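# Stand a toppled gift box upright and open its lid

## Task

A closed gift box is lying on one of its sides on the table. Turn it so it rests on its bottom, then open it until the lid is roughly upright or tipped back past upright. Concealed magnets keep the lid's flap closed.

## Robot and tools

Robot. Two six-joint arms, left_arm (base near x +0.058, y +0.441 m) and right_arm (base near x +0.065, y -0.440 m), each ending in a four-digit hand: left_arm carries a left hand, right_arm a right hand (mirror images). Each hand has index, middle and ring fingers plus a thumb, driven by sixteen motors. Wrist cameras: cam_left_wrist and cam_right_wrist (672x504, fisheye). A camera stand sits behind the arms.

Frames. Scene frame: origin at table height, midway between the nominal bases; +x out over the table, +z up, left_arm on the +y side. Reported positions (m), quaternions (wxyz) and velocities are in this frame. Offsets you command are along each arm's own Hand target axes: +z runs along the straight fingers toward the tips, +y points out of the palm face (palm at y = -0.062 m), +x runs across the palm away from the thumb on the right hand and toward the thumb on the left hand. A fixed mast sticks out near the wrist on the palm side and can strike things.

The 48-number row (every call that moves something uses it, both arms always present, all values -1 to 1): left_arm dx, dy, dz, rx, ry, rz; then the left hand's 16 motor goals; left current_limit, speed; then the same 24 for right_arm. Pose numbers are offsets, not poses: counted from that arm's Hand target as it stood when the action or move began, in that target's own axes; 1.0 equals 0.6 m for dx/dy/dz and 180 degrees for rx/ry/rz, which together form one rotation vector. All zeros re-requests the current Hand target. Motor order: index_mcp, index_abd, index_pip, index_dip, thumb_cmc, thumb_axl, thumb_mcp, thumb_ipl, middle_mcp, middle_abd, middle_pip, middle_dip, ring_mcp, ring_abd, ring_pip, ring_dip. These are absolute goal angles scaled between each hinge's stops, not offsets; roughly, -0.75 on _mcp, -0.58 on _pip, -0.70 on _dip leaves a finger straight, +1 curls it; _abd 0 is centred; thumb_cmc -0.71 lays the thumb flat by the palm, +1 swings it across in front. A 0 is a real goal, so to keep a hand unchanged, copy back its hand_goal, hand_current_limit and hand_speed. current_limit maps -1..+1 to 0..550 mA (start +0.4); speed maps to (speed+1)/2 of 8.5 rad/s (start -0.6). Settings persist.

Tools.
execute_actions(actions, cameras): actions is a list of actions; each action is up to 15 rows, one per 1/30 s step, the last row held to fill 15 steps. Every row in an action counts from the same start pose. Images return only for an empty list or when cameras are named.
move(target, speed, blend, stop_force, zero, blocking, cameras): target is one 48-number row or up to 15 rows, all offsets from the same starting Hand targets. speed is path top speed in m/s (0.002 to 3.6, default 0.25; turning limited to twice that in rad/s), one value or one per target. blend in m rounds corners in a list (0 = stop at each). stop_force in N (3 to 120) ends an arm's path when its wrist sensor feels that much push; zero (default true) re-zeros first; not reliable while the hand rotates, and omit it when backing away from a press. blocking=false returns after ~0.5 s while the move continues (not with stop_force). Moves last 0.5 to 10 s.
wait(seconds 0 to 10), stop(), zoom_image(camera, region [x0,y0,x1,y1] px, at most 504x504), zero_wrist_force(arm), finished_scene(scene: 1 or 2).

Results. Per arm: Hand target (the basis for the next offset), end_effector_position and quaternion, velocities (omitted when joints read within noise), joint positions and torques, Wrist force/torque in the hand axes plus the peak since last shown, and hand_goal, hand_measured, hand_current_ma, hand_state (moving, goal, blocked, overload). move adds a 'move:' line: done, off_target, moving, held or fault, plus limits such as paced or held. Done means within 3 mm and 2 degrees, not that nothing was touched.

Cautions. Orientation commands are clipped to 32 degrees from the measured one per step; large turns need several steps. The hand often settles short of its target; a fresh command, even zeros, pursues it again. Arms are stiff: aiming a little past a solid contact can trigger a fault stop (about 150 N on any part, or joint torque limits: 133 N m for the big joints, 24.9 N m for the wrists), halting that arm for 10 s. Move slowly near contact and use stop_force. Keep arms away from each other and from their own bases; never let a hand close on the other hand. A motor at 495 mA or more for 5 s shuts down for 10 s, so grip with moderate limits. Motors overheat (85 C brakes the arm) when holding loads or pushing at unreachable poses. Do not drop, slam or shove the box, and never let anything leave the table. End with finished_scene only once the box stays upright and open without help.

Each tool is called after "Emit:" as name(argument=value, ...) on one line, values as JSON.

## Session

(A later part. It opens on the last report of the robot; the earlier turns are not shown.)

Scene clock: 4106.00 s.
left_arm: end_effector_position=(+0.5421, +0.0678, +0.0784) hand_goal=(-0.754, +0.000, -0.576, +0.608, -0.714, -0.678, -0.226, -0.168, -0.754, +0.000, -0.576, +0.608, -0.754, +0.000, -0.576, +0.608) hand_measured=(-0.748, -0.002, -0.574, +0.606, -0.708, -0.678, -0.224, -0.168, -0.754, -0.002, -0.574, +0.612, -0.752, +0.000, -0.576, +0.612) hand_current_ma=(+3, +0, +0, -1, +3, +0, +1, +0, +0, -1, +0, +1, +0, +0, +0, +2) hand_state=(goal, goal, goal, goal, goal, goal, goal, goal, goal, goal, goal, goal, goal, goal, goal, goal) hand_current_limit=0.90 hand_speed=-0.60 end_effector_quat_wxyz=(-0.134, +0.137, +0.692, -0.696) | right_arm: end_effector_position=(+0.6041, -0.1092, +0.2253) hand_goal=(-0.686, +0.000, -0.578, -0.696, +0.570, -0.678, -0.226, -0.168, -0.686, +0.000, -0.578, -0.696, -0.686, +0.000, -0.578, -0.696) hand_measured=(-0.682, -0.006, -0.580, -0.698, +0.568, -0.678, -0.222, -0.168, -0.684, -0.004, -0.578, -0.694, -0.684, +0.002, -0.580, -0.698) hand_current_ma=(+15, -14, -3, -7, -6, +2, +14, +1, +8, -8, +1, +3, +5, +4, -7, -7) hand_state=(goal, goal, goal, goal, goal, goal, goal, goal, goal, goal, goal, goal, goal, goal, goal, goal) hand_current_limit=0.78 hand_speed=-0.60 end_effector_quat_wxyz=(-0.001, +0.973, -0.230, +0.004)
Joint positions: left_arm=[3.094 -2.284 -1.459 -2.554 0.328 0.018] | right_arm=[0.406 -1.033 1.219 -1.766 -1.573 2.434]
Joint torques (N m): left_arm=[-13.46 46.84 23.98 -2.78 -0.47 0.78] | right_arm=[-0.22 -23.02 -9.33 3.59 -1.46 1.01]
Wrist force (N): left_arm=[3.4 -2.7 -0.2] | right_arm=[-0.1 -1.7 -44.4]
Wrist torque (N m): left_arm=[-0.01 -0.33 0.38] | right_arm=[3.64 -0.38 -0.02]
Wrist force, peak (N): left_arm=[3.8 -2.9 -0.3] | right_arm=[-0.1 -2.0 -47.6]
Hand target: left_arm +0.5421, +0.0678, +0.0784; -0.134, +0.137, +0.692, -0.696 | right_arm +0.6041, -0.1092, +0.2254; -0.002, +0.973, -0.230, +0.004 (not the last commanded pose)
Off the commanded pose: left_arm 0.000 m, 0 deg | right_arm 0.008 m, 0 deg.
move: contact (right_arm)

Emit:
move(target=[0,0,-0.05,0,0,0,-0.754,0,-0.576,0.66,-0.714,-0.678,-0.226,-0.168,-0.754,0,-0.576,0.66,-0.754,0,-0.576,0.66,0.9,-0.6,0,0,0,0,0,0,-0.685,0,-0.577,-0.696,0.571,-0.678,-0.226,-0.168,-0.685,0,-0.577,-0.696,-0.685,0,-0.577,-0.696,0.78,-0.6], speed=0.012, stop_force=25, cameras=["cam_left_wrist","cam_right_wrist"])

Emit:
zoom_image(camera="cam_right_wrist", region=[220, 30, 480, 290])

Scene clock: 4119.77 s.
left_arm: end_effector_position=(+0.5534, +0.0956, +0.0782) hand_goal=(-0.754, +0.000, -0.576, +0.660, -0.714, -0.678, -0.226, -0.168, -0.754, +0.000, -0.576, +0.660, -0.754, +0.000, -0.576, +0.660) hand_measured=(-0.748, -0.002, -0.574, +0.658, -0.708, -0.678, -0.224, -0.168, -0.770, -0.002, -0.588, +0.650, -0.768, +0.000, -0.590, +0.648) hand_current_ma=(+3, +0, +0, -1, +3, +0, +1, +0, -13, -1, -9, -6, -10, +0, -10, -7) hand_state=(goal, goal, goal, goal, goal, goal, goal, goal, goal, goal, goal, goal, goal, goal, goal, goal) hand_current_limit=0.90 hand_speed=-0.60 end_effector_quat_wxyz=(-0.134, +0.137, +0.692, -0.696) | right_arm: end_effector_position=(+0.6041, -0.1092, +0.2254) hand_goal=(-0.686, +0.000, -0.578, -0.696, +0.570, -0.678, -0.226, -0.168, -0.686, +0.000, -0.578, -0.696, -0.686, +0.000, -0.578, -0.696) hand_measured=(-0.682, -0.006, -0.580, -0.698, +0.568, -0.678, -0.222, -0.168, -0.684, -0.004, -0.578, -0.694, -0.684, +0.002, -0.580, -0.698) hand_current_ma=(+15, -14, -3, -7, -6, +2, +14, +1, +8, -8, +1, +3, +5, +4, -7, -7) hand_state=(goal, goal, goal, goal, goal, goal, goal, goal, goal, goal, goal, goal, goal, goal, goal, goal) hand_current_limit=0.78 hand_speed=-0.60 end_effector_quat_wxyz=(-0.002, +0.973, -0.230, +0.004)
Joint positions: left_arm=[3.141 -2.291 -1.445 -2.559 0.374 0.017] | right_arm=[0.406 -1.033 1.219 -1.766 -1.573 2.434]
Joint torques (N m): left_arm=[15.88 35.24 24.51 -2.6 1.75 -1.75] | right_arm=[-0.9 -30.75 -8.04 2.72 -1.35 0.97]
Wrist force (N): left_arm=[3.4 -3.7 3.5] | right_arm=[0.1 -2.3 -44.3]
Wrist torque (N m): left_arm=[-0.12 -0.19 0.52] | right_arm=[3.65 -0.41 -0.01]
Wrist force, peak (N): left_arm=[3.5 -3.8 3.6] | right_arm=[-0.2 -1.7 -44.7]
Hand target: left_arm +0.5534, +0.0956, +0.0782; -0.134, +0.137, +0.692, -0.696 | right_arm +0.6041, -0.1092, +0.2254; -0.002, +0.973, -0.230, +0.004
Off the commanded pose: left_arm 0.000 m, 0 deg | right_arm 0.000 m, 0 deg.
move: done
camera_calibration:
cam_left_wrist: T_world_to_cam=[[0.725677, -0.317387, 0.610458, -0.453595], [-0.134564, 0.804644, 0.578309, -0.0906378], [-0.674749, -0.501811, 0.541203, 0.505482], [0, 0, 0, 1]] pos_world=[0.65804, 0.182622, 0.0557491]
cam_right_wrist: T_world_to_cam=[[-0.964264, -0.264407, -0.0168676, 0.587127], [-0.187989, 0.637937, 0.746791, -0.0343061], [-0.186696, 0.723274, -0.664845, 0.465332], [0, 0, 0, 1]] pos_world=[0.646572, -0.159437, 0.344897]

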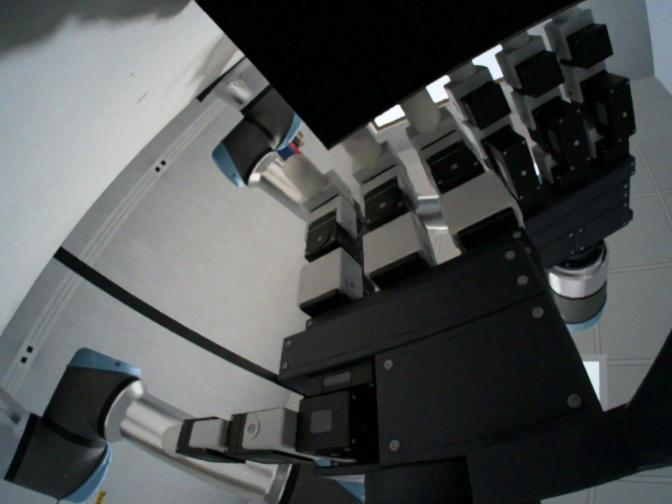

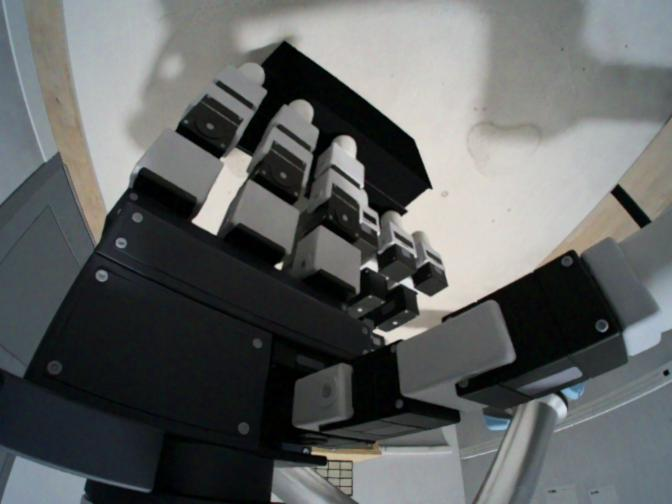

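Scaled by 1.938 from the camera's 672x504 image, which has a finer 960x720 frame.

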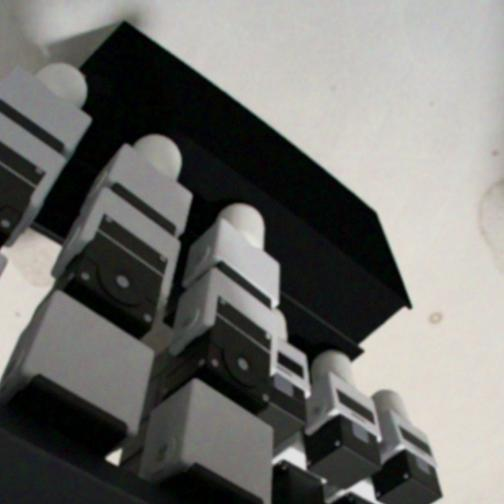

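Emit:
move(target=[[0,-0.035,0,0,0,0,-0.754,0,-0.576,0.66,-0.714,-0.678,-0.226,-0.168,-0.754,0,-0.576,0.66,-0.754,0,-0.576,0.66,0.9,-0.6,0,0,0,0,0,0,-0.685,0,-0.577,-0.696,0.571,-0.678,-0.226,-0.168,-0.685,0,-0.577,-0.696,-0.685,0,-0.577,-0.696,0.78,-0.6],[0,-0.035,0.045,0,0,0,-0.754,0,-0.576,0.66,-0.714,-0.678,-0.226,-0.168,-0.754,0,-0.576,0.66,-0.754,0,-0.576,0.66,0.9,-0.6,0,0,0,0,0,0,-0.685,0,-0.577,-0.696,0.571,-0.678,-0.226,-0.168,-0.685,0,-0.577,-0.696,-0.685,0,-0.577,-0.696,0.78,-0.6]], speed=0.04)

Emit:
move(target=[0,0.055,0,0,0,0,-0.754,0,-0.576,0.66,-0.714,-0.678,-0.226,-0.168,-0.754,0,-0.576,0.66,-0.754,0,-0.576,0.66,0.9,-0.6,0,0,0,0,0,0,-0.685,0,-0.577,-0.696,0.571,-0.678,-0.226,-0.168,-0.685,0,-0.577,-0.696,-0.685,0,-0.577,-0.696,0.78,-0.6], speed=0.012, stop_force=3.5)

Emit:
move(target=[0,0,0,0,0,0,-0.754,0,-0.576,0.66,-0.714,-0.678,-0.226,-0.168,-0.6,0,-0.5,0.72,-0.6,0,-0.5,0.72,0.85,-0.8,0,0,0,0,0,0,-0.685,0,-0.577,-0.696,0.571,-0.678,-0.226,-0.168,-0.685,0,-0.577,-0.696,-0.685,0,-0.577,-0.696,0.78,-0.6], speed=0.012, cameras=["cam_left_wrist","cam_right_wrist"])

Emit:
zoom_image(camera="cam_right_wrist", region=[300, 100, 480, 280])

Emit:
zoom_image(camera="cam_left_wrist", region=[250, 50, 550, 250])

Scene clock: 4196.03 s.
left_arm: end_effector_position=(+0.5432, +0.0710, +0.0993) hand_goal=(-0.754, +0.000, -0.576, +0.660, -0.714, -0.678, -0.226, -0.168, -0.754, +0.000, -0.576, +0.660, -0.754, +0.000, -0.576, +0.660) hand_measured=(-0.748, -0.002, -0.574, +0.658, -0.708, -0.678, -0.224, -0.168, -0.746, -0.002, -0.576, +0.658, -0.748, +0.000, -0.576, +0.658) hand_current_ma=(+3, +0, +0, -1, +3, +0, +1, +0, +4, -1, +0, -1, +3, +0, +0, -1) hand_state=(goal, goal, goal, goal, goal, goal, goal, goal, goal, goal, goal, goal, goal, goal, goal, goal) hand_current_limit=0.90 hand_speed=-0.60 end_effector_quat_wxyz=(-0.134, +0.137, +0.692, -0.696) | right_arm: end_effector_position=(+0.6041, -0.1092, +0.2254) hand_goal=(-0.686, +0.000, -0.578, -0.696, +0.570, -0.678, -0.226, -0.168, -0.686, +0.000, -0.578, -0.696, -0.686, +0.000, -0.578, -0.696) hand_measured=(-0.682, -0.006, -0.580, -0.698, +0.568, -0.678, -0.222, -0.168, -0.684, -0.004, -0.578, -0.694, -0.684, +0.002, -0.580, -0.698) hand_current_ma=(+15, -14, -3, -7, -6, +2, +14, +1, +8, -8, +1, +3, +5, +4, -7, -7) hand_state=(goal, goal, goal, goal, goal, goal, goal, goal, goal, goal, goal, goal, goal, goal, goal, goal) hand_current_limit=0.78 hand_speed=-0.60 end_effector_quat_wxyz=(-0.002, +0.973, -0.230, +0.004)
Joint positions: left_arm=[3.099 -2.257 -1.444 -2.595 0.333 0.018] | right_arm=[0.406 -1.033 1.219 -1.766 -1.573 2.434]
Joint torques (N m): left_arm=[-14.58 48.05 11.7 1.14 -1.64 1.89] | right_arm=[-1.21 -28.62 -5.45 1.94 -1.38 0.89]
Wrist force (N): left_arm=[3.2 -0.9 0.7] | right_arm=[-0.1 -1.9 -44.4]
Wrist torque (N m): left_arm=[-0.11 -0.27 0.30] | right_arm=[3.67 -0.38 -0.02]
Wrist force, peak (N): left_arm=[3.6 -3.8 3.5] | right_arm=[0.0 -2.4 -44.6]
Hand target: left_arm +0.5431, +0.0707, +0.0993; -0.134, +0.137, +0.692, -0.696 | right_arm +0.6041, -0.1092, +0.2254; -0.002, +0.973, -0.230, +0.004
Off the commanded pose: left_arm 0.000 m, 0 deg | right_arm 0.000 m, 0 deg.
move: done

Scene clock: 4198.97 s.
left_arm: end_effector_position=(+0.5432, +0.0706, +0.0781) hand_goal=(-0.754, +0.000, -0.576, +0.660, -0.714, -0.678, -0.226, -0.168, -0.754, +0.000, -0.576, +0.660, -0.754, +0.000, -0.576, +0.660) hand_measured=(-0.748, -0.002, -0.574, +0.658, -0.708, -0.678, -0.224, -0.168, -0.754, -0.002, -0.576, +0.666, -0.754, +0.000, -0.576, +0.664) hand_current_ma=(+3, +0, +0, -1, +3, +0, +1, +0, +0, +0, +0, +2, +0, +0, +0, +1) hand_state=(goal, goal, goal, goal, goal, goal, goal, goal, goal, goal, goal, goal, goal, goal, goal, goal) hand_current_limit=0.90 hand_speed=-0.60 end_effector_quat_wxyz=(-0.134, +0.137, +0.692, -0.696) | right_arm: end_effector_position=(+0.6041, -0.1092, +0.2254) hand_goal=(-0.686, +0.000, -0.578, -0.696, +0.570, -0.678, -0.226, -0.168, -0.686, +0.000, -0.578, -0.696, -0.686, +0.000, -0.578, -0.696) hand_measured=(-0.682, -0.006, -0.580, -0.698, +0.568, -0.678, -0.222, -0.168, -0.684, -0.004, -0.578, -0.694, -0.684, +0.002, -0.580, -0.698) hand_current_ma=(+15, -14, -3, -7, -6, +2, +14, +1, +8, -8, +1, +3, +5, +4, -7, -7) hand_state=(goal, goal, goal, goal, goal, goal, goal, goal, goal, goal, goal, goal, goal, goal, goal, goal) hand_current_limit=0.78 hand_speed=-0.60 end_effector_quat_wxyz=(-0.002, +0.973, -0.230, +0.004)
Joint positions: left_arm=[3.099 -2.285 -1.458 -2.554 0.332 0.018] | right_arm=[0.406 -1.033 1.219 -1.766 -1.573 2.434]
Joint torques (N m): left_arm=[-14.68 47.94 25.38 -2.67 -0.66 1.23] | right_arm=[-0.55 -27.83 -3.89 1.48 -1.38 0.88]
Wrist force (N): left_arm=[3.5 -2.2 0.9] | right_arm=[0.0 -1.8 -44.3]
Wrist torque (N m): left_arm=[-0.10 -0.28 0.35] | right_arm=[3.66 -0.37 -0.01]
Wrist force, peak (N): left_arm=[3.6 -4.4 -0.4] | right_arm=[0.0 -2.1 -44.6]
Hand target: left_arm +0.5432, +0.0706, +0.0781; -0.134, +0.137, +0.692, -0.696 (not the last commanded pose) | right_arm +0.6041, -0.1092, +0.2254; -0.002, +0.973, -0.230, +0.004
Off the commanded pose: left_arm 0.012 m, 0 deg | right_arm 0.000 m, 0 deg.
move: contact (left_arm)

Scene clock: 4199.47 s.
left_arm: end_effector_position=(+0.5432, +0.0705, +0.0782) hand_goal=(-0.754, +0.000, -0.576, +0.660, -0.714, -0.678, -0.226, -0.168, -0.600, +0.000, -0.500, +0.720, -0.600, +0.000, -0.500, +0.720) hand_measured=(-0.748, -0.002, -0.574, +0.658, -0.708, -0.678, -0.224, -0.168, -0.748, -0.002, -0.560, +0.684, -0.744, +0.000, -0.564, +0.680) hand_current_ma=(+3, +0, +0, -1, +3, +0, +1, +0, -487, +0, -104, -45, -462, +0, -116, -56) hand_state=(goal, goal, goal, goal, goal, goal, goal, goal, blocked, goal, blocked, blocked, blocked, goal, blocked, blocked) hand_current_limit=0.85 hand_speed=-0.80 end_effector_quat_wxyz=(-0.134, +0.137, +0.692, -0.696) | right_arm: end_effector_position=(+0.6041, -0.1092, +0.2254) hand_goal=(-0.686, +0.000, -0.578, -0.696, +0.570, -0.678, -0.226, -0.168, -0.686, +0.000, -0.578, -0.696, -0.686, +0.000, -0.578, -0.696) hand_measured=(-0.682, -0.006, -0.580, -0.698, +0.568, -0.678, -0.222, -0.168, -0.684, -0.004, -0.578, -0.694, -0.684, +0.002, -0.580, -0.698) hand_current_ma=(+15, -14, -3, -7, -6, +2, +14, +1, +8, -8, +1, +3, +5, +4, -7, -7) hand_state=(goal, goal, goal, goal, goal, goal, goal, goal, goal, goal, goal, goal, goal, goal, goal, goal) hand_current_limit=0.78 hand_speed=-0.60 end_effector_quat_wxyz=(-0.002, +0.973, -0.230, +0.004)
Joint positions: left_arm=[3.099 -2.285 -1.458 -2.554 0.332 0.018] | right_arm=[0.406 -1.033 1.219 -1.766 -1.573 2.434]
Joint torques (N m): left_arm=[-6.11 41.33 21.98 -1.08 -0.36 1.25] | right_arm=[-0.42 -27.96 -3.79 1.51 -1.42 0.86]
Wrist force (N): left_arm=[3.3 -10.9 7.3] | right_arm=[-0.2 -2.2 -44.5]
Wrist torque (N m): left_arm=[0.08 -0.01 0.75] | right_arm=[3.69 -0.37 -0.03]
Wrist force, peak (N): left_arm=[3.2 -11.1 7.3] | right_arm=[0.0 -2.3 -44.6]
Hand target: left_arm +0.5432, +0.0706, +0.0781; -0.134, +0.137, +0.692, -0.696 | right_arm +0.6041, -0.1092, +0.2254; -0.002, +0.973, -0.230, +0.004
Off the commanded pose: left_arm 0.000 m, 0 deg | right_arm 0.000 m, 0 deg.
move: done
camera_calibration:
cam_left_wrist: T_world_to_cam=[[0.725665, -0.317461, 0.610433, -0.454078], [-0.134456, 0.804662, 0.578309, -0.0718284], [-0.674783, -0.501735, 0.54123, 0.486067], [0, 0, 0, 1]] pos_world=[0.64784, 0.157522, 0.0556491]
cam_right_wrist: T_world_to_cam=[[-0.964264, -0.264407, -0.0168676, 0.587127], [-0.187989, 0.637937, 0.746791, -0.0343061], [-0.186696, 0.723274, -0.664845, 0.465332], [0, 0, 0, 1]] pos_world=[0.646572, -0.159437, 0.344897]

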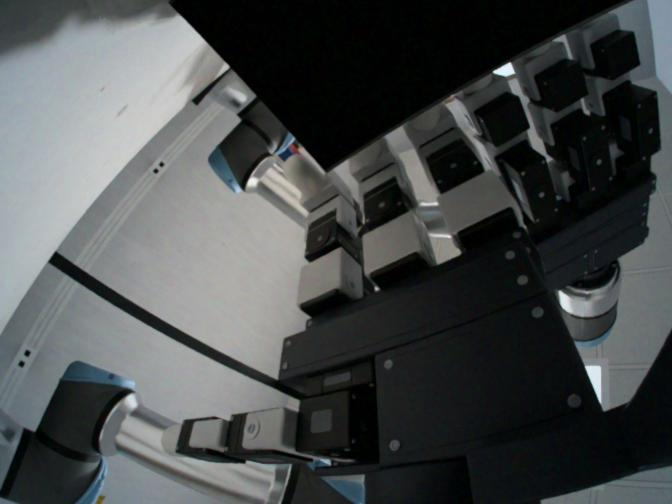

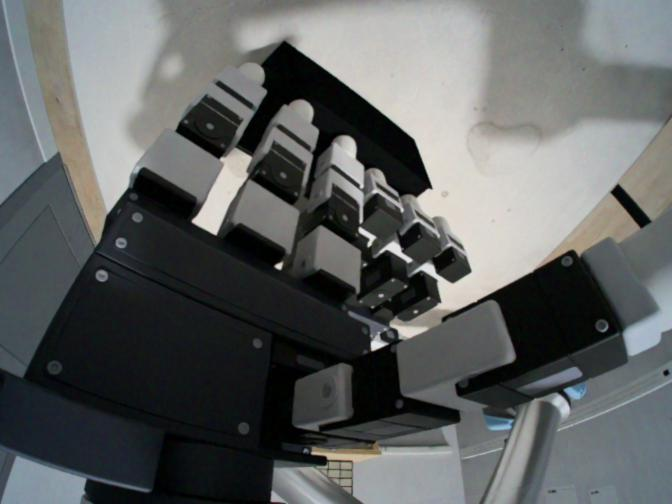

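Scaled by 2.800 from the camera's 672x504 image, which has a finer 960x720 frame.

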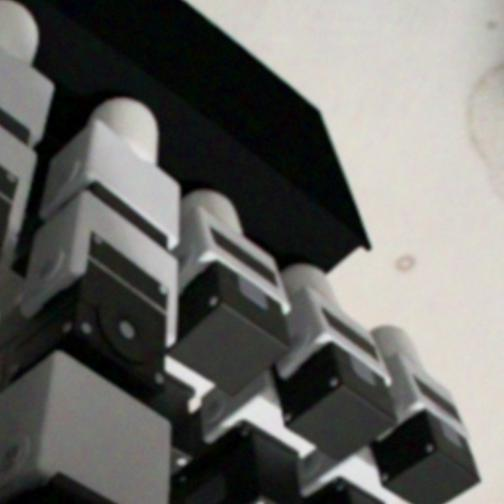

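Scaled by 1.680 from the camera's 672x504 image, which has a finer 960x720 frame.

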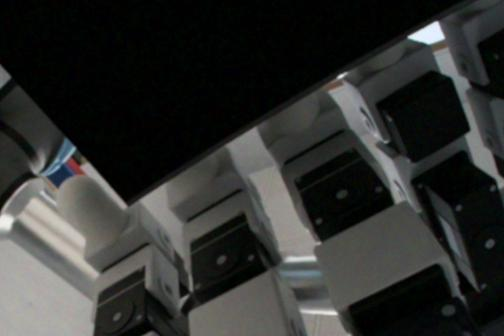

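Emit:
move(target=[0,0,-0.05,0,0,0,-0.754,0,-0.576,0.66,-0.714,-0.678,-0.226,-0.168,-0.6,0,-0.5,0.8,-0.6,0,-0.5,0.8,0.75,-0.8,0,0,0,0,0,0,-0.685,0,-0.577,-0.696,0.571,-0.678,-0.226,-0.168,-0.685,0,-0.577,-0.696,-0.685,0,-0.577,-0.696,0.78,-0.6], speed=0.012, stop_force=30, cameras=["cam_left_wrist","cam_right_wrist"])

Emit:
zoom_image(camera="cam_right_wrist", region=[220, 30, 480, 290])

Scene clock: 4209.50 s.
left_arm: end_effector_position=(+0.5545, +0.0984, +0.0780) hand_goal=(-0.754, +0.000, -0.576, +0.660, -0.714, -0.678, -0.226, -0.168, -0.600, +0.000, -0.500, +0.800, -0.600, +0.000, -0.500, +0.800) hand_measured=(-0.748, -0.002, -0.574, +0.658, -0.708, -0.678, -0.224, -0.168, -0.746, -0.002, -0.560, +0.776, -0.742, +0.000, -0.566, +0.740) hand_current_ma=(+3, +0, +0, -1, +3, +0, +1, +0, -470, +0, -104, -24, -450, +0, -121, -102) hand_state=(goal, goal, goal, goal, goal, goal, goal, goal, blocked, goal, blocked, blocked, blocked, goal, blocked, blocked) hand_current_limit=0.75 hand_speed=-0.80 end_effector_quat_wxyz=(-0.134, +0.137, +0.692, -0.696) | right_arm: end_effector_position=(+0.6041, -0.1092, +0.2254) hand_goal=(-0.686, +0.000, -0.578, -0.696, +0.570, -0.678, -0.226, -0.168, -0.686, +0.000, -0.578, -0.696, -0.686, +0.000, -0.578, -0.696) hand_measured=(-0.680, -0.006, -0.578, -0.698, +0.568, -0.678, -0.222, -0.168, -0.682, -0.004, -0.578, -0.694, -0.684, +0.002, -0.580, -0.698) hand_current_ma=(+22, -14, -2, -5, -6, +2, +14, +1, +16, -8, +1, +3, +5, +4, -7, -7) hand_state=(goal, goal, goal, goal, goal, goal, goal, goal, goal, goal, goal, goal, goal, goal, goal, goal) hand_current_limit=0.78 hand_speed=-0.60 end_effector_quat_wxyz=(-0.002, +0.973, -0.230, +0.004)
Joint positions: left_arm=[3.145 -2.293 -1.443 -2.559 0.379 0.017] | right_arm=[0.406 -1.033 1.219 -1.766 -1.573 2.434]
Joint torques (N m): left_arm=[21.07 32.95 23.75 -1.76 1.42 -1.67] | right_arm=[-1 -25.67 -0.34 0.65 -1.4 0.86]
Wrist force (N): left_arm=[3.2 -10.6 10.3] | right_arm=[0.1 -1.7 -44.7]
Wrist torque (N m): left_arm=[-0.07 0.16 0.79] | right_arm=[3.63 -0.36 0.00]
Wrist force, peak (N): left_arm=[3.8 -12.4 9.2] | right_arm=[0.4 -1.7 -44.8]
Hand target: left_arm +0.5545, +0.0984, +0.0780; -0.134, +0.137, +0.692, -0.696 | right_arm +0.6041, -0.1092, +0.2254; -0.002, +0.973, -0.230, +0.004
Off the commanded pose: left_arm 0.000 m, 0 deg | right_arm 0.000 m, 0 deg.
move: done
camera_calibration:
cam_left_wrist: T_world_to_cam=[[0.725656, -0.317402, 0.610475, -0.453306], [-0.13451, 0.804685, 0.578264, -0.0926102], [-0.674782, -0.501736, 0.54123, 0.507798], [0, 0, 0, 1]] pos_world=[0.65914, 0.185423, 0.0554491]
cam_right_wrist: T_world_to_cam=[[-0.964264, -0.264407, -0.0168676, 0.587127], [-0.187989, 0.637937, 0.746791, -0.0343061], [-0.186696, 0.723274, -0.664845, 0.465332], [0, 0, 0, 1]] pos_world=[0.646572, -0.159437, 0.344897]

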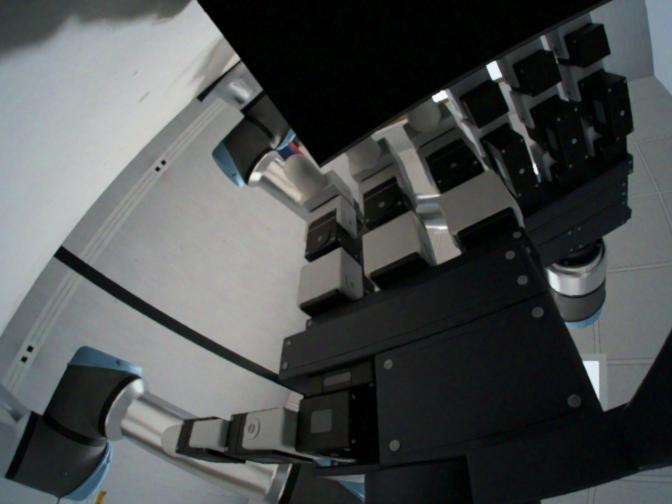

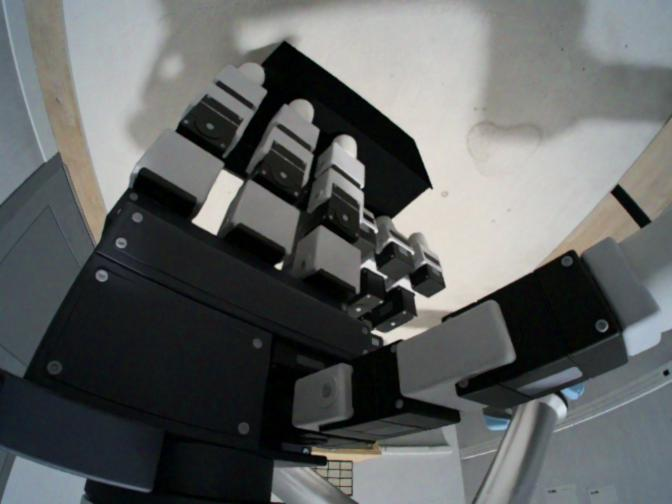

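Scaled by 1.938 from the camera's 672x504 image, which has a finer 960x720 frame.

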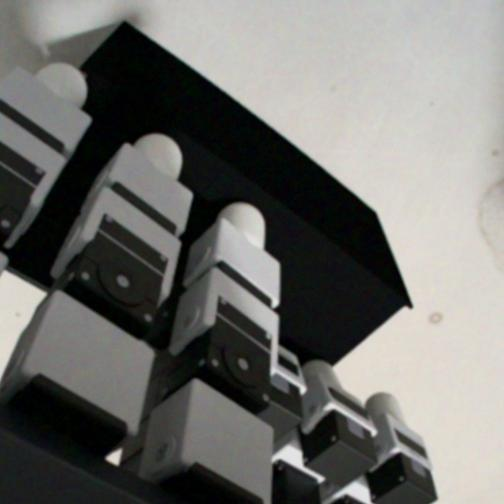

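Emit:
zoom_image(camera="cam_right_wrist", region=[200, 20, 340, 180])

Emit:
zoom_image(camera="cam_right_wrist", region=[340, 130, 460, 280])

Emit:
zoom_image(camera="cam_left_wrist", region=[280, 60, 500, 220])

Scaled by 3.150 from the camera's 672x504 image, which has a finer 960x720 frame.

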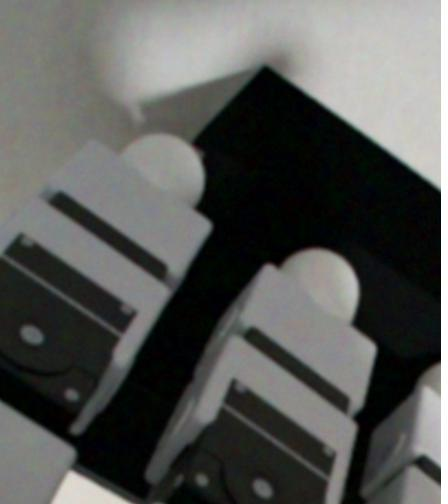

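Scaled by 3.360 from the camera's 672x504 image, which has a finer 960x720 frame.

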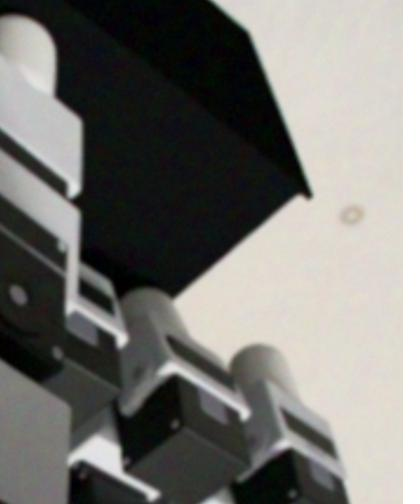

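Scaled by 2.291 from the camera's 672x504 image, which has a finer 960x720 frame.

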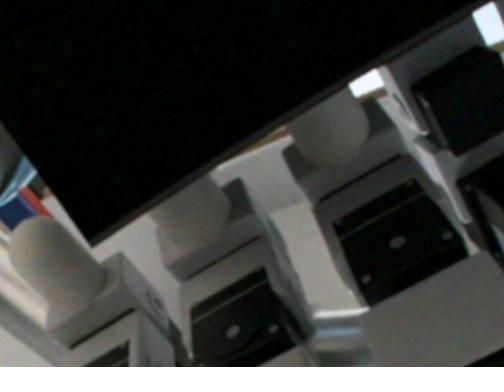

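Emit:
move(target=[0,0,-0.05,0,0,0,-0.754,0,-0.576,0.66,-0.714,-0.678,-0.226,-0.168,-0.735,0,-0.565,0.74,-0.735,0,-0.565,0.74,0.4,-0.8,0,0,0,0,0,0,-0.685,0,-0.577,-0.696,0.571,-0.678,-0.226,-0.168,-0.685,0,-0.577,-0.696,-0.685,0,-0.577,-0.696,0.78,-0.6], speed=0.02, stop_force=30, cameras=["cam_left_wrist","cam_right_wrist"])

Emit:
zoom_image(camera="cam_right_wrist", region=[220, 30, 480, 290])

Scene clock: 4253.60 s.
left_arm: end_effector_position=(+0.5658, +0.1262, +0.0779) hand_goal=(-0.754, +0.000, -0.576, +0.660, -0.714, -0.678, -0.226, -0.168, -0.736, +0.000, -0.566, +0.740, -0.736, +0.000, -0.566, +0.740) hand_measured=(-0.748, -0.002, -0.574, +0.658, -0.708, -0.678, -0.224, -0.168, -0.730, -0.002, -0.568, +0.738, -0.730, +0.000, -0.566, +0.738) hand_current_ma=(+3, +0, +0, -1, +3, +0, +1, +0, +3, +0, +0, +0, +3, +0, +0, -1) hand_state=(goal, goal, goal, goal, goal, goal, goal, goal, goal, goal, goal, goal, goal, goal, goal, goal) hand_current_limit=0.40 hand_speed=-0.80 end_effector_quat_wxyz=(-0.134, +0.137, +0.692, -0.696) | right_arm: end_effector_position=(+0.6041, -0.1092, +0.2254) hand_goal=(-0.686, +0.000, -0.578, -0.696, +0.570, -0.678, -0.226, -0.168, -0.686, +0.000, -0.578, -0.696, -0.686, +0.000, -0.578, -0.696) hand_measured=(-0.676, -0.004, -0.576, -0.698, +0.568, -0.678, -0.222, -0.168, -0.678, -0.002, -0.574, -0.694, -0.684, +0.002, -0.580, -0.698) hand_current_ma=(+40, -13, +6, -3, -6, +2, +14, +1, +33, -7, +11, +3, +5, +4, -7, -7) hand_state=(goal, goal, goal, goal, goal, goal, goal, goal, goal, goal, goal, goal, goal, goal, goal, goal) hand_current_limit=0.78 hand_speed=-0.60 end_effector_quat_wxyz=(-0.002, +0.973, -0.230, +0.004)
Joint positions: left_arm=[3.191 -2.304 -1.423 -2.567 0.424 0.015] | right_arm=[0.406 -1.033 1.219 -1.766 -1.573 2.434]
Joint torques (N m): left_arm=[14.52 36.96 24.6 -3.05 1.89 -0.81] | right_arm=[-1.57 -23.06 1.32 -0.31 -1.25 0.83]
Wrist force (N): left_arm=[3.7 -1.1 1.0] | right_arm=[0.7 -1.6 -45.3]
Wrist torque (N m): left_arm=[-0.16 -0.36 0.42] | right_arm=[3.61 -0.38 0.04]
Wrist force, peak (N): left_arm=[3.2 -10.6 10.5] | right_arm=[0.7 -1.6 -45.3]
Hand target: left_arm +0.5658, +0.1262, +0.0779; -0.134, +0.137, +0.692, -0.696 | right_arm +0.6041, -0.1092, +0.2254; -0.002, +0.973, -0.230, +0.004
Off the commanded pose: left_arm 0.000 m, 0 deg | right_arm 0.000 m, 0 deg.
move: done
camera_calibration:
cam_left_wrist: T_world_to_cam=[[0.725665, -0.317461, 0.610433, -0.452644], [-0.134456, 0.804662, 0.578309, -0.113355], [-0.674783, -0.501735, 0.54123, 0.529376], [0, 0, 0, 1]] pos_world=[0.67044, 0.213122, 0.0553491]
cam_right_wrist: T_world_to_cam=[[-0.964263, -0.264408, -0.0168692, 0.587127], [-0.187992, 0.637936, 0.746791, -0.0343048], [-0.186696, 0.723274, -0.664845, 0.465332], [0, 0, 0, 1]] pos_world=[0.646572, -0.159437, 0.344897]

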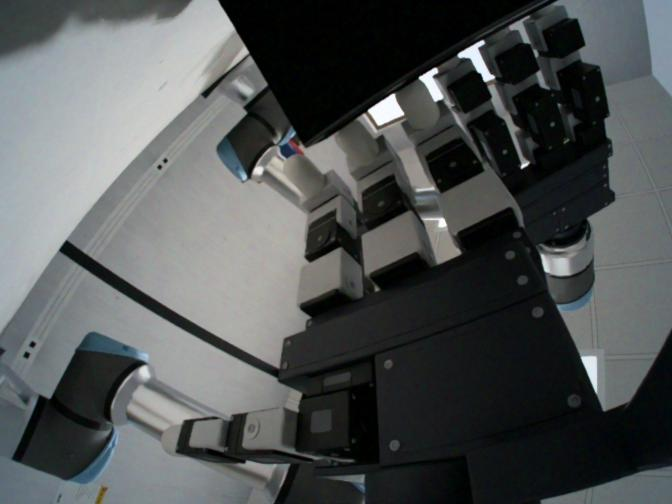

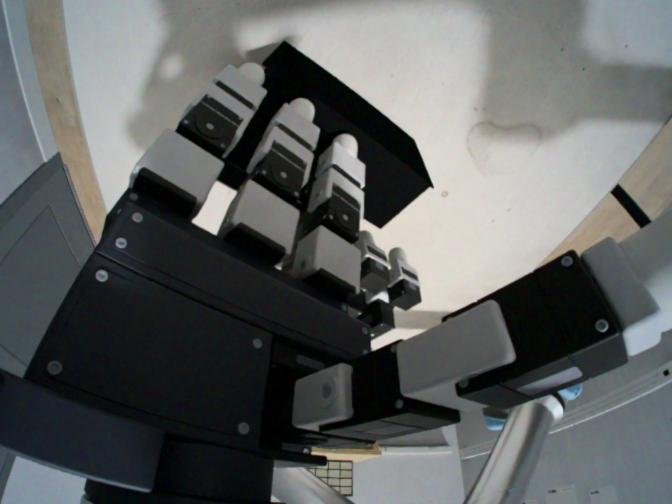

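Scaled by 1.938 from the camera's 672x504 image, which has a finer 960x720 frame.

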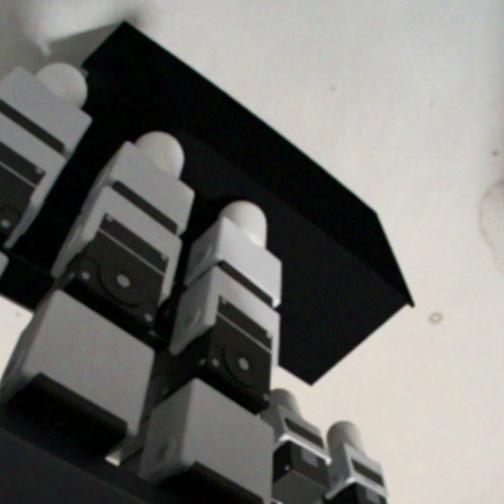

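Emit:
zoom_image(camera="cam_right_wrist", region=[340, 180, 440, 300])

Emit:
zoom_image(camera="cam_right_wrist", region=[200, 120, 340, 240])

Emit:
zoom_image(camera="cam_left_wrist", region=[200, 0, 560, 200])

Scaled by 4.200 from the camera's 672x504 image, which has a finer 960x720 frame.

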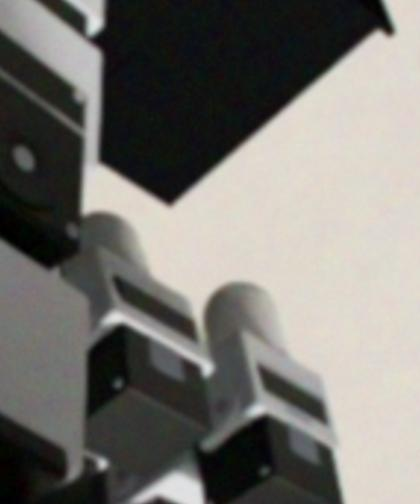

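Scaled by 3.600 from the camera's 672x504 image, which has a finer 960x720 frame.

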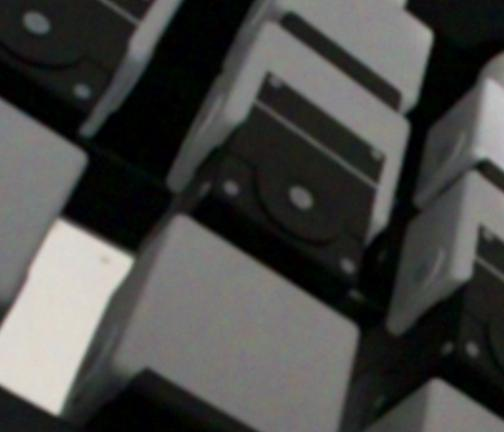

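Scaled by 1.400 from the camera's 672x504 image, which has a finer 960x720 frame.

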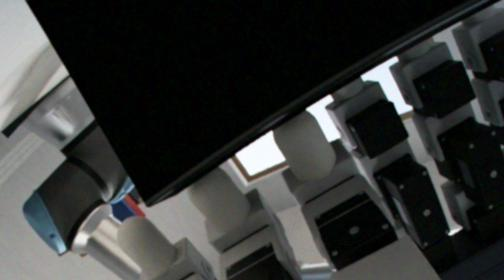

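Emit:
move(target=[0,0.012,-0.08,0,0,0,-0.754,0,-0.576,0.66,-0.714,-0.678,-0.226,-0.168,-0.735,0,-0.565,0.74,-0.735,0,-0.565,0.74,0.4,-0.8,0,0,0,0,0,0,-0.685,0,-0.577,-0.696,0.571,-0.678,-0.226,-0.168,-0.685,0,-0.577,-0.696,-0.685,0,-0.577,-0.696,0.78,-0.6], speed=0.02, stop_force=30, cameras=["cam_left_wrist","cam_right_wrist"])

Emit:
zoom_image(camera="cam_right_wrist", region=[200, 100, 440, 320])

Scene clock: 4295.53 s.
left_arm: end_effector_position=(+0.5839, +0.1706, +0.0705) hand_goal=(-0.754, +0.000, -0.576, +0.660, -0.714, -0.678, -0.226, -0.168, -0.736, +0.000, -0.566, +0.740, -0.736, +0.000, -0.566, +0.740) hand_measured=(-0.748, -0.002, -0.574, +0.658, -0.708, -0.678, -0.224, -0.168, -0.728, -0.002, -0.566, +0.738, -0.730, +0.000, -0.566, +0.738) hand_current_ma=(+3, +0, +0, -1, +3, +0, +1, +0, +4, +0, +0, +0, +3, +0, +0, -1) hand_state=(goal, goal, goal, goal, goal, goal, goal, goal, goal, goal, goal, goal, goal, goal, goal, goal) hand_current_limit=0.40 hand_speed=-0.80 end_effector_quat_wxyz=(-0.134, +0.137, +0.692, -0.696) | right_arm: end_effector_position=(+0.6041, -0.1092, +0.2254) hand_goal=(-0.686, +0.000, -0.578, -0.696, +0.570, -0.678, -0.226, -0.168, -0.686, +0.000, -0.578, -0.696, -0.686, +0.000, -0.578, -0.696) hand_measured=(-0.674, -0.004, -0.574, -0.696, +0.568, -0.678, -0.222, -0.168, -0.676, -0.002, -0.574, -0.694, -0.684, +0.002, -0.580, -0.698) hand_current_ma=(+49, -11, +11, -1, -6, +2, +14, +1, +41, -5, +16, +4, +5, +4, -7, -7) hand_state=(goal, goal, goal, goal, goal, goal, goal, goal, goal, goal, goal, goal, goal, goal, goal, goal) hand_current_limit=0.78 hand_speed=-0.60 end_effector_quat_wxyz=(-0.002, +0.973, -0.230, +0.004)
Joint positions: left_arm=[3.261 -2.337 -1.383 -2.572 0.494 0.014] | right_arm=[0.406 -1.033 1.219 -1.766 -1.573 2.434]
Joint torques (N m): left_arm=[14.74 37.15 25.57 -3.04 1.77 -0.8] | right_arm=[-1.26 -21.3 0.8 -0.65 -1.54 0.87]
Wrist force (N): left_arm=[3.7 -1.3 0.7] | right_arm=[0.6 -1.5 -45.4]
Wrist torque (N m): left_arm=[-0.16 -0.39 0.42] | right_arm=[3.60 -0.38 0.04]
Wrist force, peak (N): left_arm=[3.9 -1.2 0.9] | right_arm=[0.8 -1.5 -45.5]
Hand target: left_arm +0.5839, +0.1706, +0.0705; -0.134, +0.137, +0.692, -0.696 | right_arm +0.6041, -0.1092, +0.2254; -0.002, +0.973, -0.230, +0.004
Off the commanded pose: left_arm 0.000 m, 0 deg | right_arm 0.000 m, 0 deg.
move: done
camera_calibration:
cam_left_wrist: T_world_to_cam=[[0.725665, -0.317461, 0.610433, -0.447134], [-0.134456, 0.804662, 0.578309, -0.14245], [-0.674783, -0.501735, 0.54123, 0.567922], [0, 0, 0, 1]] pos_world=[0.68854, 0.257622, 0.0479491]
cam_right_wrist: T_world_to_cam=[[-0.964264, -0.264407, -0.0168676, 0.587127], [-0.187989, 0.637937, 0.746791, -0.0343061], [-0.186696, 0.723274, -0.664845, 0.465332], [0, 0, 0, 1]] pos_world=[0.646572, -0.159437, 0.344897]

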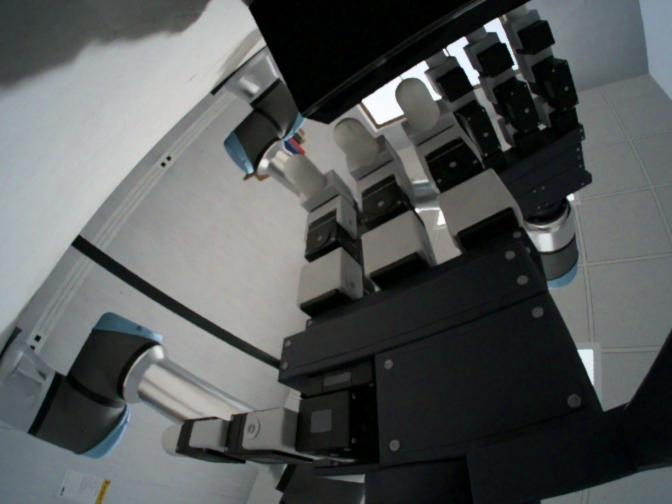

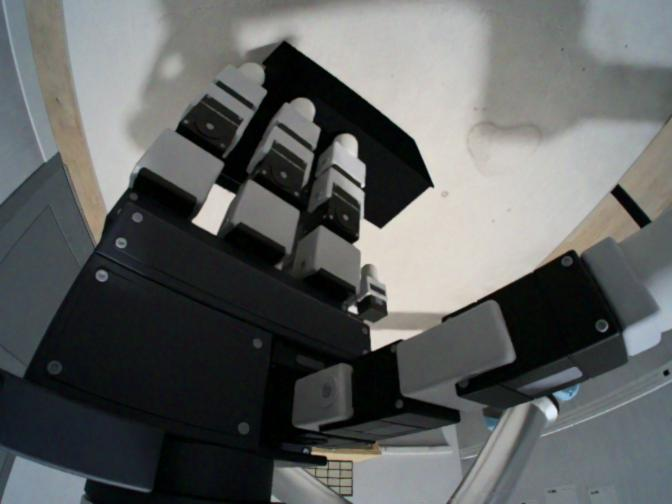

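Scaled by 2.100 from the camera's 672x504 image, which has a finer 960x720 frame.

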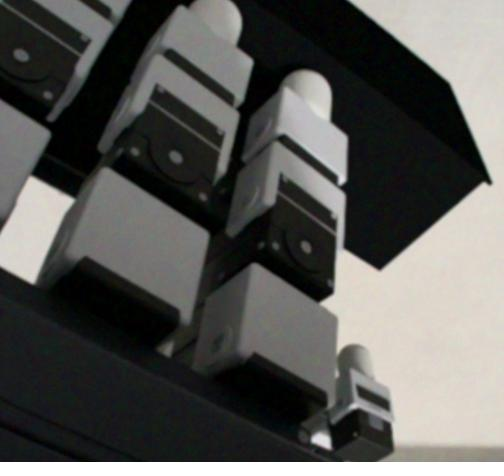

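Emit:
move(target=[[0.133,0,-0.03,0,0,0,-0.754,0,-0.576,0.66,-0.714,-0.678,-0.226,-0.168,-0.5,0,-0.576,0.66,-0.5,0,-0.576,0.66,0.4,-0.6,0,0,0,0,0,0,-0.685,0,-0.577,-0.696,0.571,-0.678,-0.226,-0.168,-0.685,0,-0.577,-0.696,-0.685,0,-0.577,-0.696,0.78,-0.6],[0.133,-0.0125,0.095,0,0,0,-0.754,0,-0.576,0.66,-0.714,-0.678,-0.226,-0.168,-0.5,0,-0.576,0.66,-0.5,0,-0.576,0.66,0.4,-0.6,0,0,0,0,0,0,-0.685,0,-0.577,-0.696,0.571,-0.678,-0.226,-0.168,-0.685,0,-0.577,-0.696,-0.685,0,-0.577,-0.696,0.78,-0.6]], speed=0.05, cameras=["cam_left_wrist","cam_right_wrist"])

Emit:
zoom_image(camera="cam_left_wrist", region=[250, 0, 550, 220])

Emit:
zoom_image(camera="cam_right_wrist", region=[300, 140, 500, 300])

Scene clock: 4329.83 s.
left_arm: end_effector_position=(+0.4886, +0.1481, +0.0777) hand_goal=(-0.754, +0.000, -0.576, +0.660, -0.714, -0.678, -0.226, -0.168, -0.500, +0.000, -0.576, +0.660, -0.500, +0.000, -0.576, +0.660) hand_measured=(-0.748, -0.002, -0.574, +0.658, -0.708, -0.678, -0.224, -0.168, -0.492, +0.002, -0.570, +0.662, -0.494, +0.002, -0.570, +0.662) hand_current_ma=(+3, +0, +0, -1, +3, +0, +1, +0, +4, +1, +2, +1, +3, +0, +2, +1) hand_state=(goal, goal, goal, goal, goal, goal, goal, goal, goal, goal, goal, goal, goal, goal, goal, goal) hand_current_limit=0.40 hand_speed=-0.60 end_effector_quat_wxyz=(-0.134, +0.137, +0.692, -0.696) | right_arm: end_effector_position=(+0.6041, -0.1092, +0.2254) hand_goal=(-0.686, +0.000, -0.578, -0.696, +0.570, -0.678, -0.226, -0.168, -0.686, +0.000, -0.578, -0.696, -0.686, +0.000, -0.578, -0.696) hand_measured=(-0.670, -0.004, -0.572, -0.696, +0.568, -0.678, -0.222, -0.168, -0.672, -0.002, -0.570, -0.694, -0.684, +0.002, -0.580, -0.698) hand_current_ma=(+65, -9, +20, +2, -6, +2, +14, +1, +56, -3, +26, +9, +5, +4, -7, -7) hand_state=(goal, goal, goal, goal, goal, goal, goal, goal, goal, goal, goal, goal, goal, goal, goal, goal) hand_current_limit=0.78 hand_speed=-0.60 end_effector_quat_wxyz=(-0.002, +0.973, -0.230, +0.004)
Joint positions: left_arm=[3.238 -2.15 -1.705 -2.438 0.471 0.014] | right_arm=[0.406 -1.033 1.219 -1.766 -1.573 2.434]
Joint torques (N m): left_arm=[-14.01 41.72 9.19 0.99 -1.85 1.04] | right_arm=[-1.71 -18.83 0.22 -0.62 -1.52 0.63]
Wrist force (N): left_arm=[3.6 -1.2 0.9] | right_arm=[0.5 -1.5 -45.0]
Wrist torque (N m): left_arm=[-0.15 -0.35 0.31] | right_arm=[3.53 -0.38 0.03]
Wrist force, peak (N): left_arm=[3.8 -1.1 1.2] | right_arm=[0.7 -1.5 -45.5]
Hand target: left_arm +0.4885, +0.1479, +0.0778; -0.134, +0.137, +0.692, -0.696 | right_arm +0.6041, -0.1092, +0.2254; -0.002, +0.973, -0.230, +0.004
Off the commanded pose: left_arm 0.000 m, 0 deg | right_arm 0.000 m, 0 deg.
move: done
camera_calibration:
cam_left_wrist: T_world_to_cam=[[0.725648, -0.317353, 0.61051, -0.389597], [-0.134554, 0.804704, 0.578228, -0.141328], [-0.674782, -0.501736, 0.54123, 0.488375], [0, 0, 0, 1]] pos_world=[0.59324, 0.235123, 0.0552492]
cam_right_wrist: T_world_to_cam=[[-0.964264, -0.264407, -0.0168676, 0.587127], [-0.187989, 0.637937, 0.746791, -0.0343061], [-0.186696, 0.723274, -0.664845, 0.465332], [0, 0, 0, 1]] pos_world=[0.646572, -0.159437, 0.344897]

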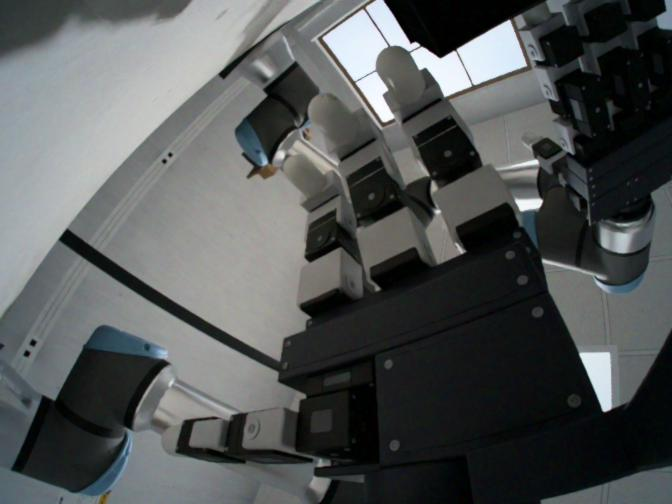

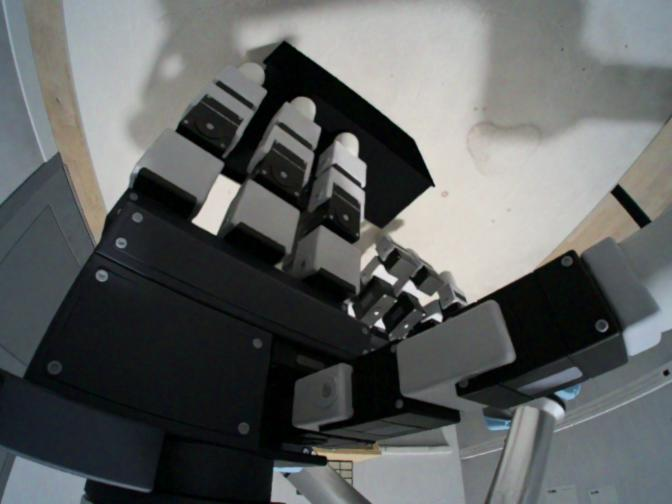

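Scaled by 1.680 from the camera's 672x504 image, which has a finer 960x720 frame.

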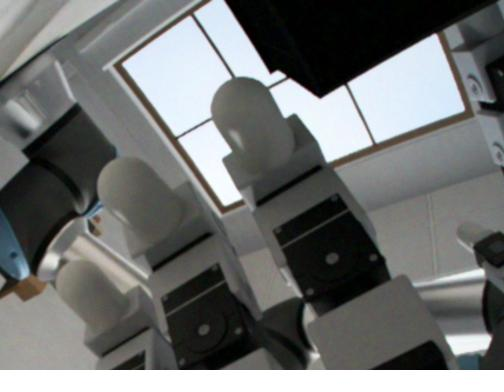

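Scaled by 2.520 from the camera's 672x504 image, which has a finer 960x720 frame.

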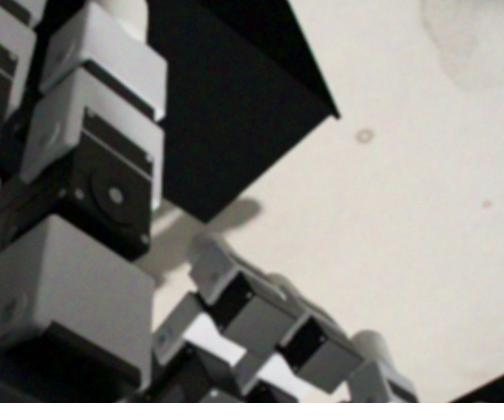

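Emit:
move(target=[[-0.06,0,0,0,0,0,-0.754,0,-0.576,0.66,-0.714,-0.678,-0.226,-0.168,-0.5,0,-0.576,0.66,-0.5,0,-0.576,0.66,0.4,-0.6,0,0,0,0,0,0,-0.685,0,-0.577,-0.696,0.571,-0.678,-0.226,-0.168,-0.685,0,-0.577,-0.696,-0.685,0,-0.577,-0.696,0.78,-0.6],[-0.06,0,-0.1,0,0,0,-0.754,0,-0.576,0.66,-0.714,-0.678,-0.226,-0.168,-0.5,0,-0.576,0.66,-0.5,0,-0.576,0.66,0.4,-0.6,0,0,0,0,0,0,-0.685,0,-0.577,-0.696,0.571,-0.678,-0.226,-0.168,-0.685,0,-0.577,-0.696,-0.685,0,-0.577,-0.696,0.78,-0.6]], speed=0.025, cameras=["cam_left_wrist","cam_right_wrist"])

Emit:
zoom_image(camera="cam_left_wrist", region=[250, 0, 550, 220])

Emit:
zoom_image(camera="cam_right_wrist", region=[300, 140, 500, 300])

Scene clock: 4354.83 s.
left_arm: end_effector_position=(+0.5443, +0.1896, +0.0777) hand_goal=(-0.754, +0.000, -0.576, +0.660, -0.714, -0.678, -0.226, -0.168, -0.500, +0.000, -0.576, +0.660, -0.500, +0.000, -0.576, +0.660) hand_measured=(-0.748, -0.002, -0.574, +0.658, -0.708, -0.678, -0.224, -0.168, -0.492, +0.002, -0.570, +0.662, -0.494, +0.002, -0.570, +0.662) hand_current_ma=(+3, +0, +0, -1, +3, +0, +1, +0, +4, +1, +2, +1, +3, +0, +2, +1) hand_state=(goal, goal, goal, goal, goal, goal, goal, goal, goal, goal, goal, goal, goal, goal, goal, goal) hand_current_limit=0.40 hand_speed=-0.60 end_effector_quat_wxyz=(-0.134, +0.137, +0.692, -0.696) end_effector_velocity=(+0.001, +0.002, +0.000) end_effector_angular_velocity=(+0.000, +0.000, -0.002) | right_arm: end_effector_position=(+0.6041, -0.1092, +0.2254) hand_goal=(-0.686, +0.000, -0.578, -0.696, +0.570, -0.678, -0.226, -0.168, -0.686, +0.000, -0.578, -0.696, -0.686, +0.000, -0.578, -0.696) hand_measured=(-0.670, -0.004, -0.572, -0.696, +0.568, -0.678, -0.222, -0.168, -0.672, -0.002, -0.570, -0.694, -0.684, +0.002, -0.580, -0.698) hand_current_ma=(+65, -9, +20, +2, -6, +2, +14, +1, +56, -3, +26, +9, +5, +4, -7, -7) hand_state=(goal, goal, goal, goal, goal, goal, goal, goal, goal, goal, goal, goal, goal, goal, goal, goal) hand_current_limit=0.78 hand_speed=-0.60 end_effector_quat_wxyz=(-0.002, +0.973, -0.230, +0.004)
Joint positions: left_arm=[3.3 -2.245 -1.532 -2.514 0.534 0.013] | right_arm=[0.406 -1.033 1.219 -1.766 -1.573 2.434]
Joint velocities: left_arm=[0.003 -0.002 0.003 -0.001 0.005 0] | right_arm=[within noise]
Joint torques (N m): left_arm=[14.43 33.46 24.38 -3.2 1.77 -1.6] | right_arm=[-1.48 -15.47 0.62 -0.35 -1.55 0.59]
Wrist force (N): left_arm=[3.7 -1.2 0.9] | right_arm=[0.3 -1.3 -45.1]
Wrist torque (N m): left_arm=[-0.16 -0.37 0.41] | right_arm=[3.56 -0.36 0.02]
Wrist force, peak (N): left_arm=[3.9 -1.4 1.1] | right_arm=[0.5 -1.5 -45.3]
Hand target: left_arm +0.5444, +0.1899, +0.0777; -0.134, +0.137, +0.692, -0.696 | right_arm +0.6041, -0.1092, +0.2254; -0.002, +0.973, -0.230, +0.004
Off the commanded pose: left_arm 0.000 m, 0 deg | right_arm 0.000 m, 0 deg.
move: done
camera_calibration:
cam_left_wrist: T_world_to_cam=[[0.725677, -0.317387, 0.610458, -0.416791], [-0.134564, 0.804644, 0.578309, -0.167152], [-0.674749, -0.501811, 0.541203, 0.546837], [0, 0, 0, 1]] pos_world=[0.64894, 0.276622, 0.0551491]
cam_right_wrist: T_world_to_cam=[[-0.964264, -0.264407, -0.0168676, 0.587127], [-0.187989, 0.637937, 0.746791, -0.0343061], [-0.186696, 0.723274, -0.664845, 0.465332], [0, 0, 0, 1]] pos_world=[0.646572, -0.159437, 0.344897]

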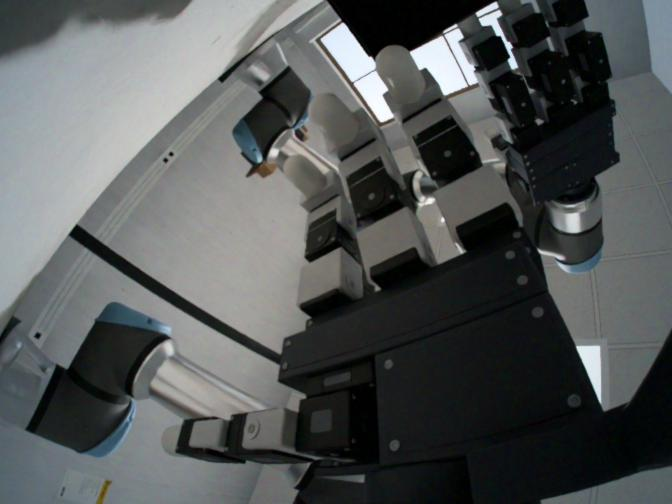

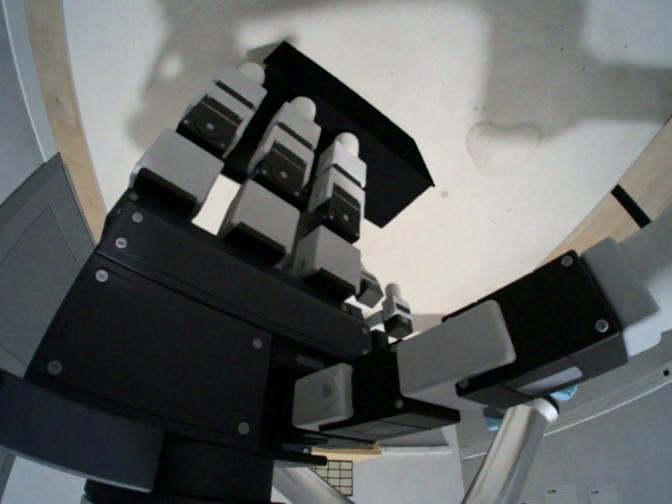

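Scaled by 1.680 from the camera's 672x504 image, which has a finer 960x720 frame.

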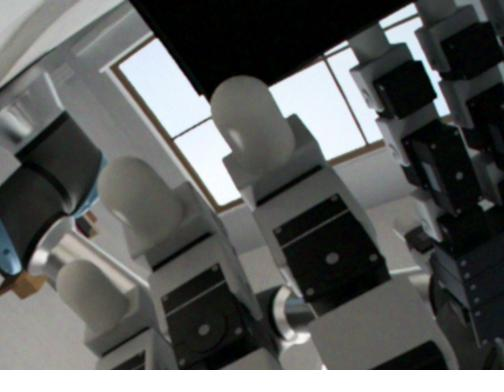

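Scaled by 2.520 from the camera's 672x504 image, which has a finer 960x720 frame.

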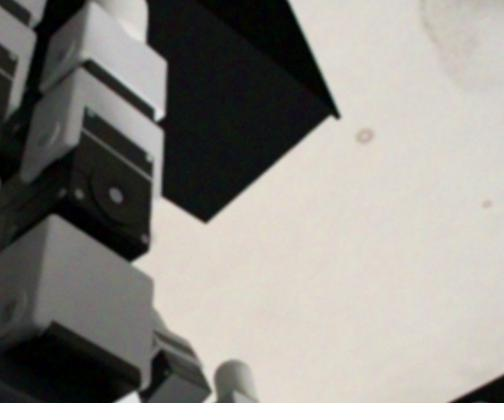

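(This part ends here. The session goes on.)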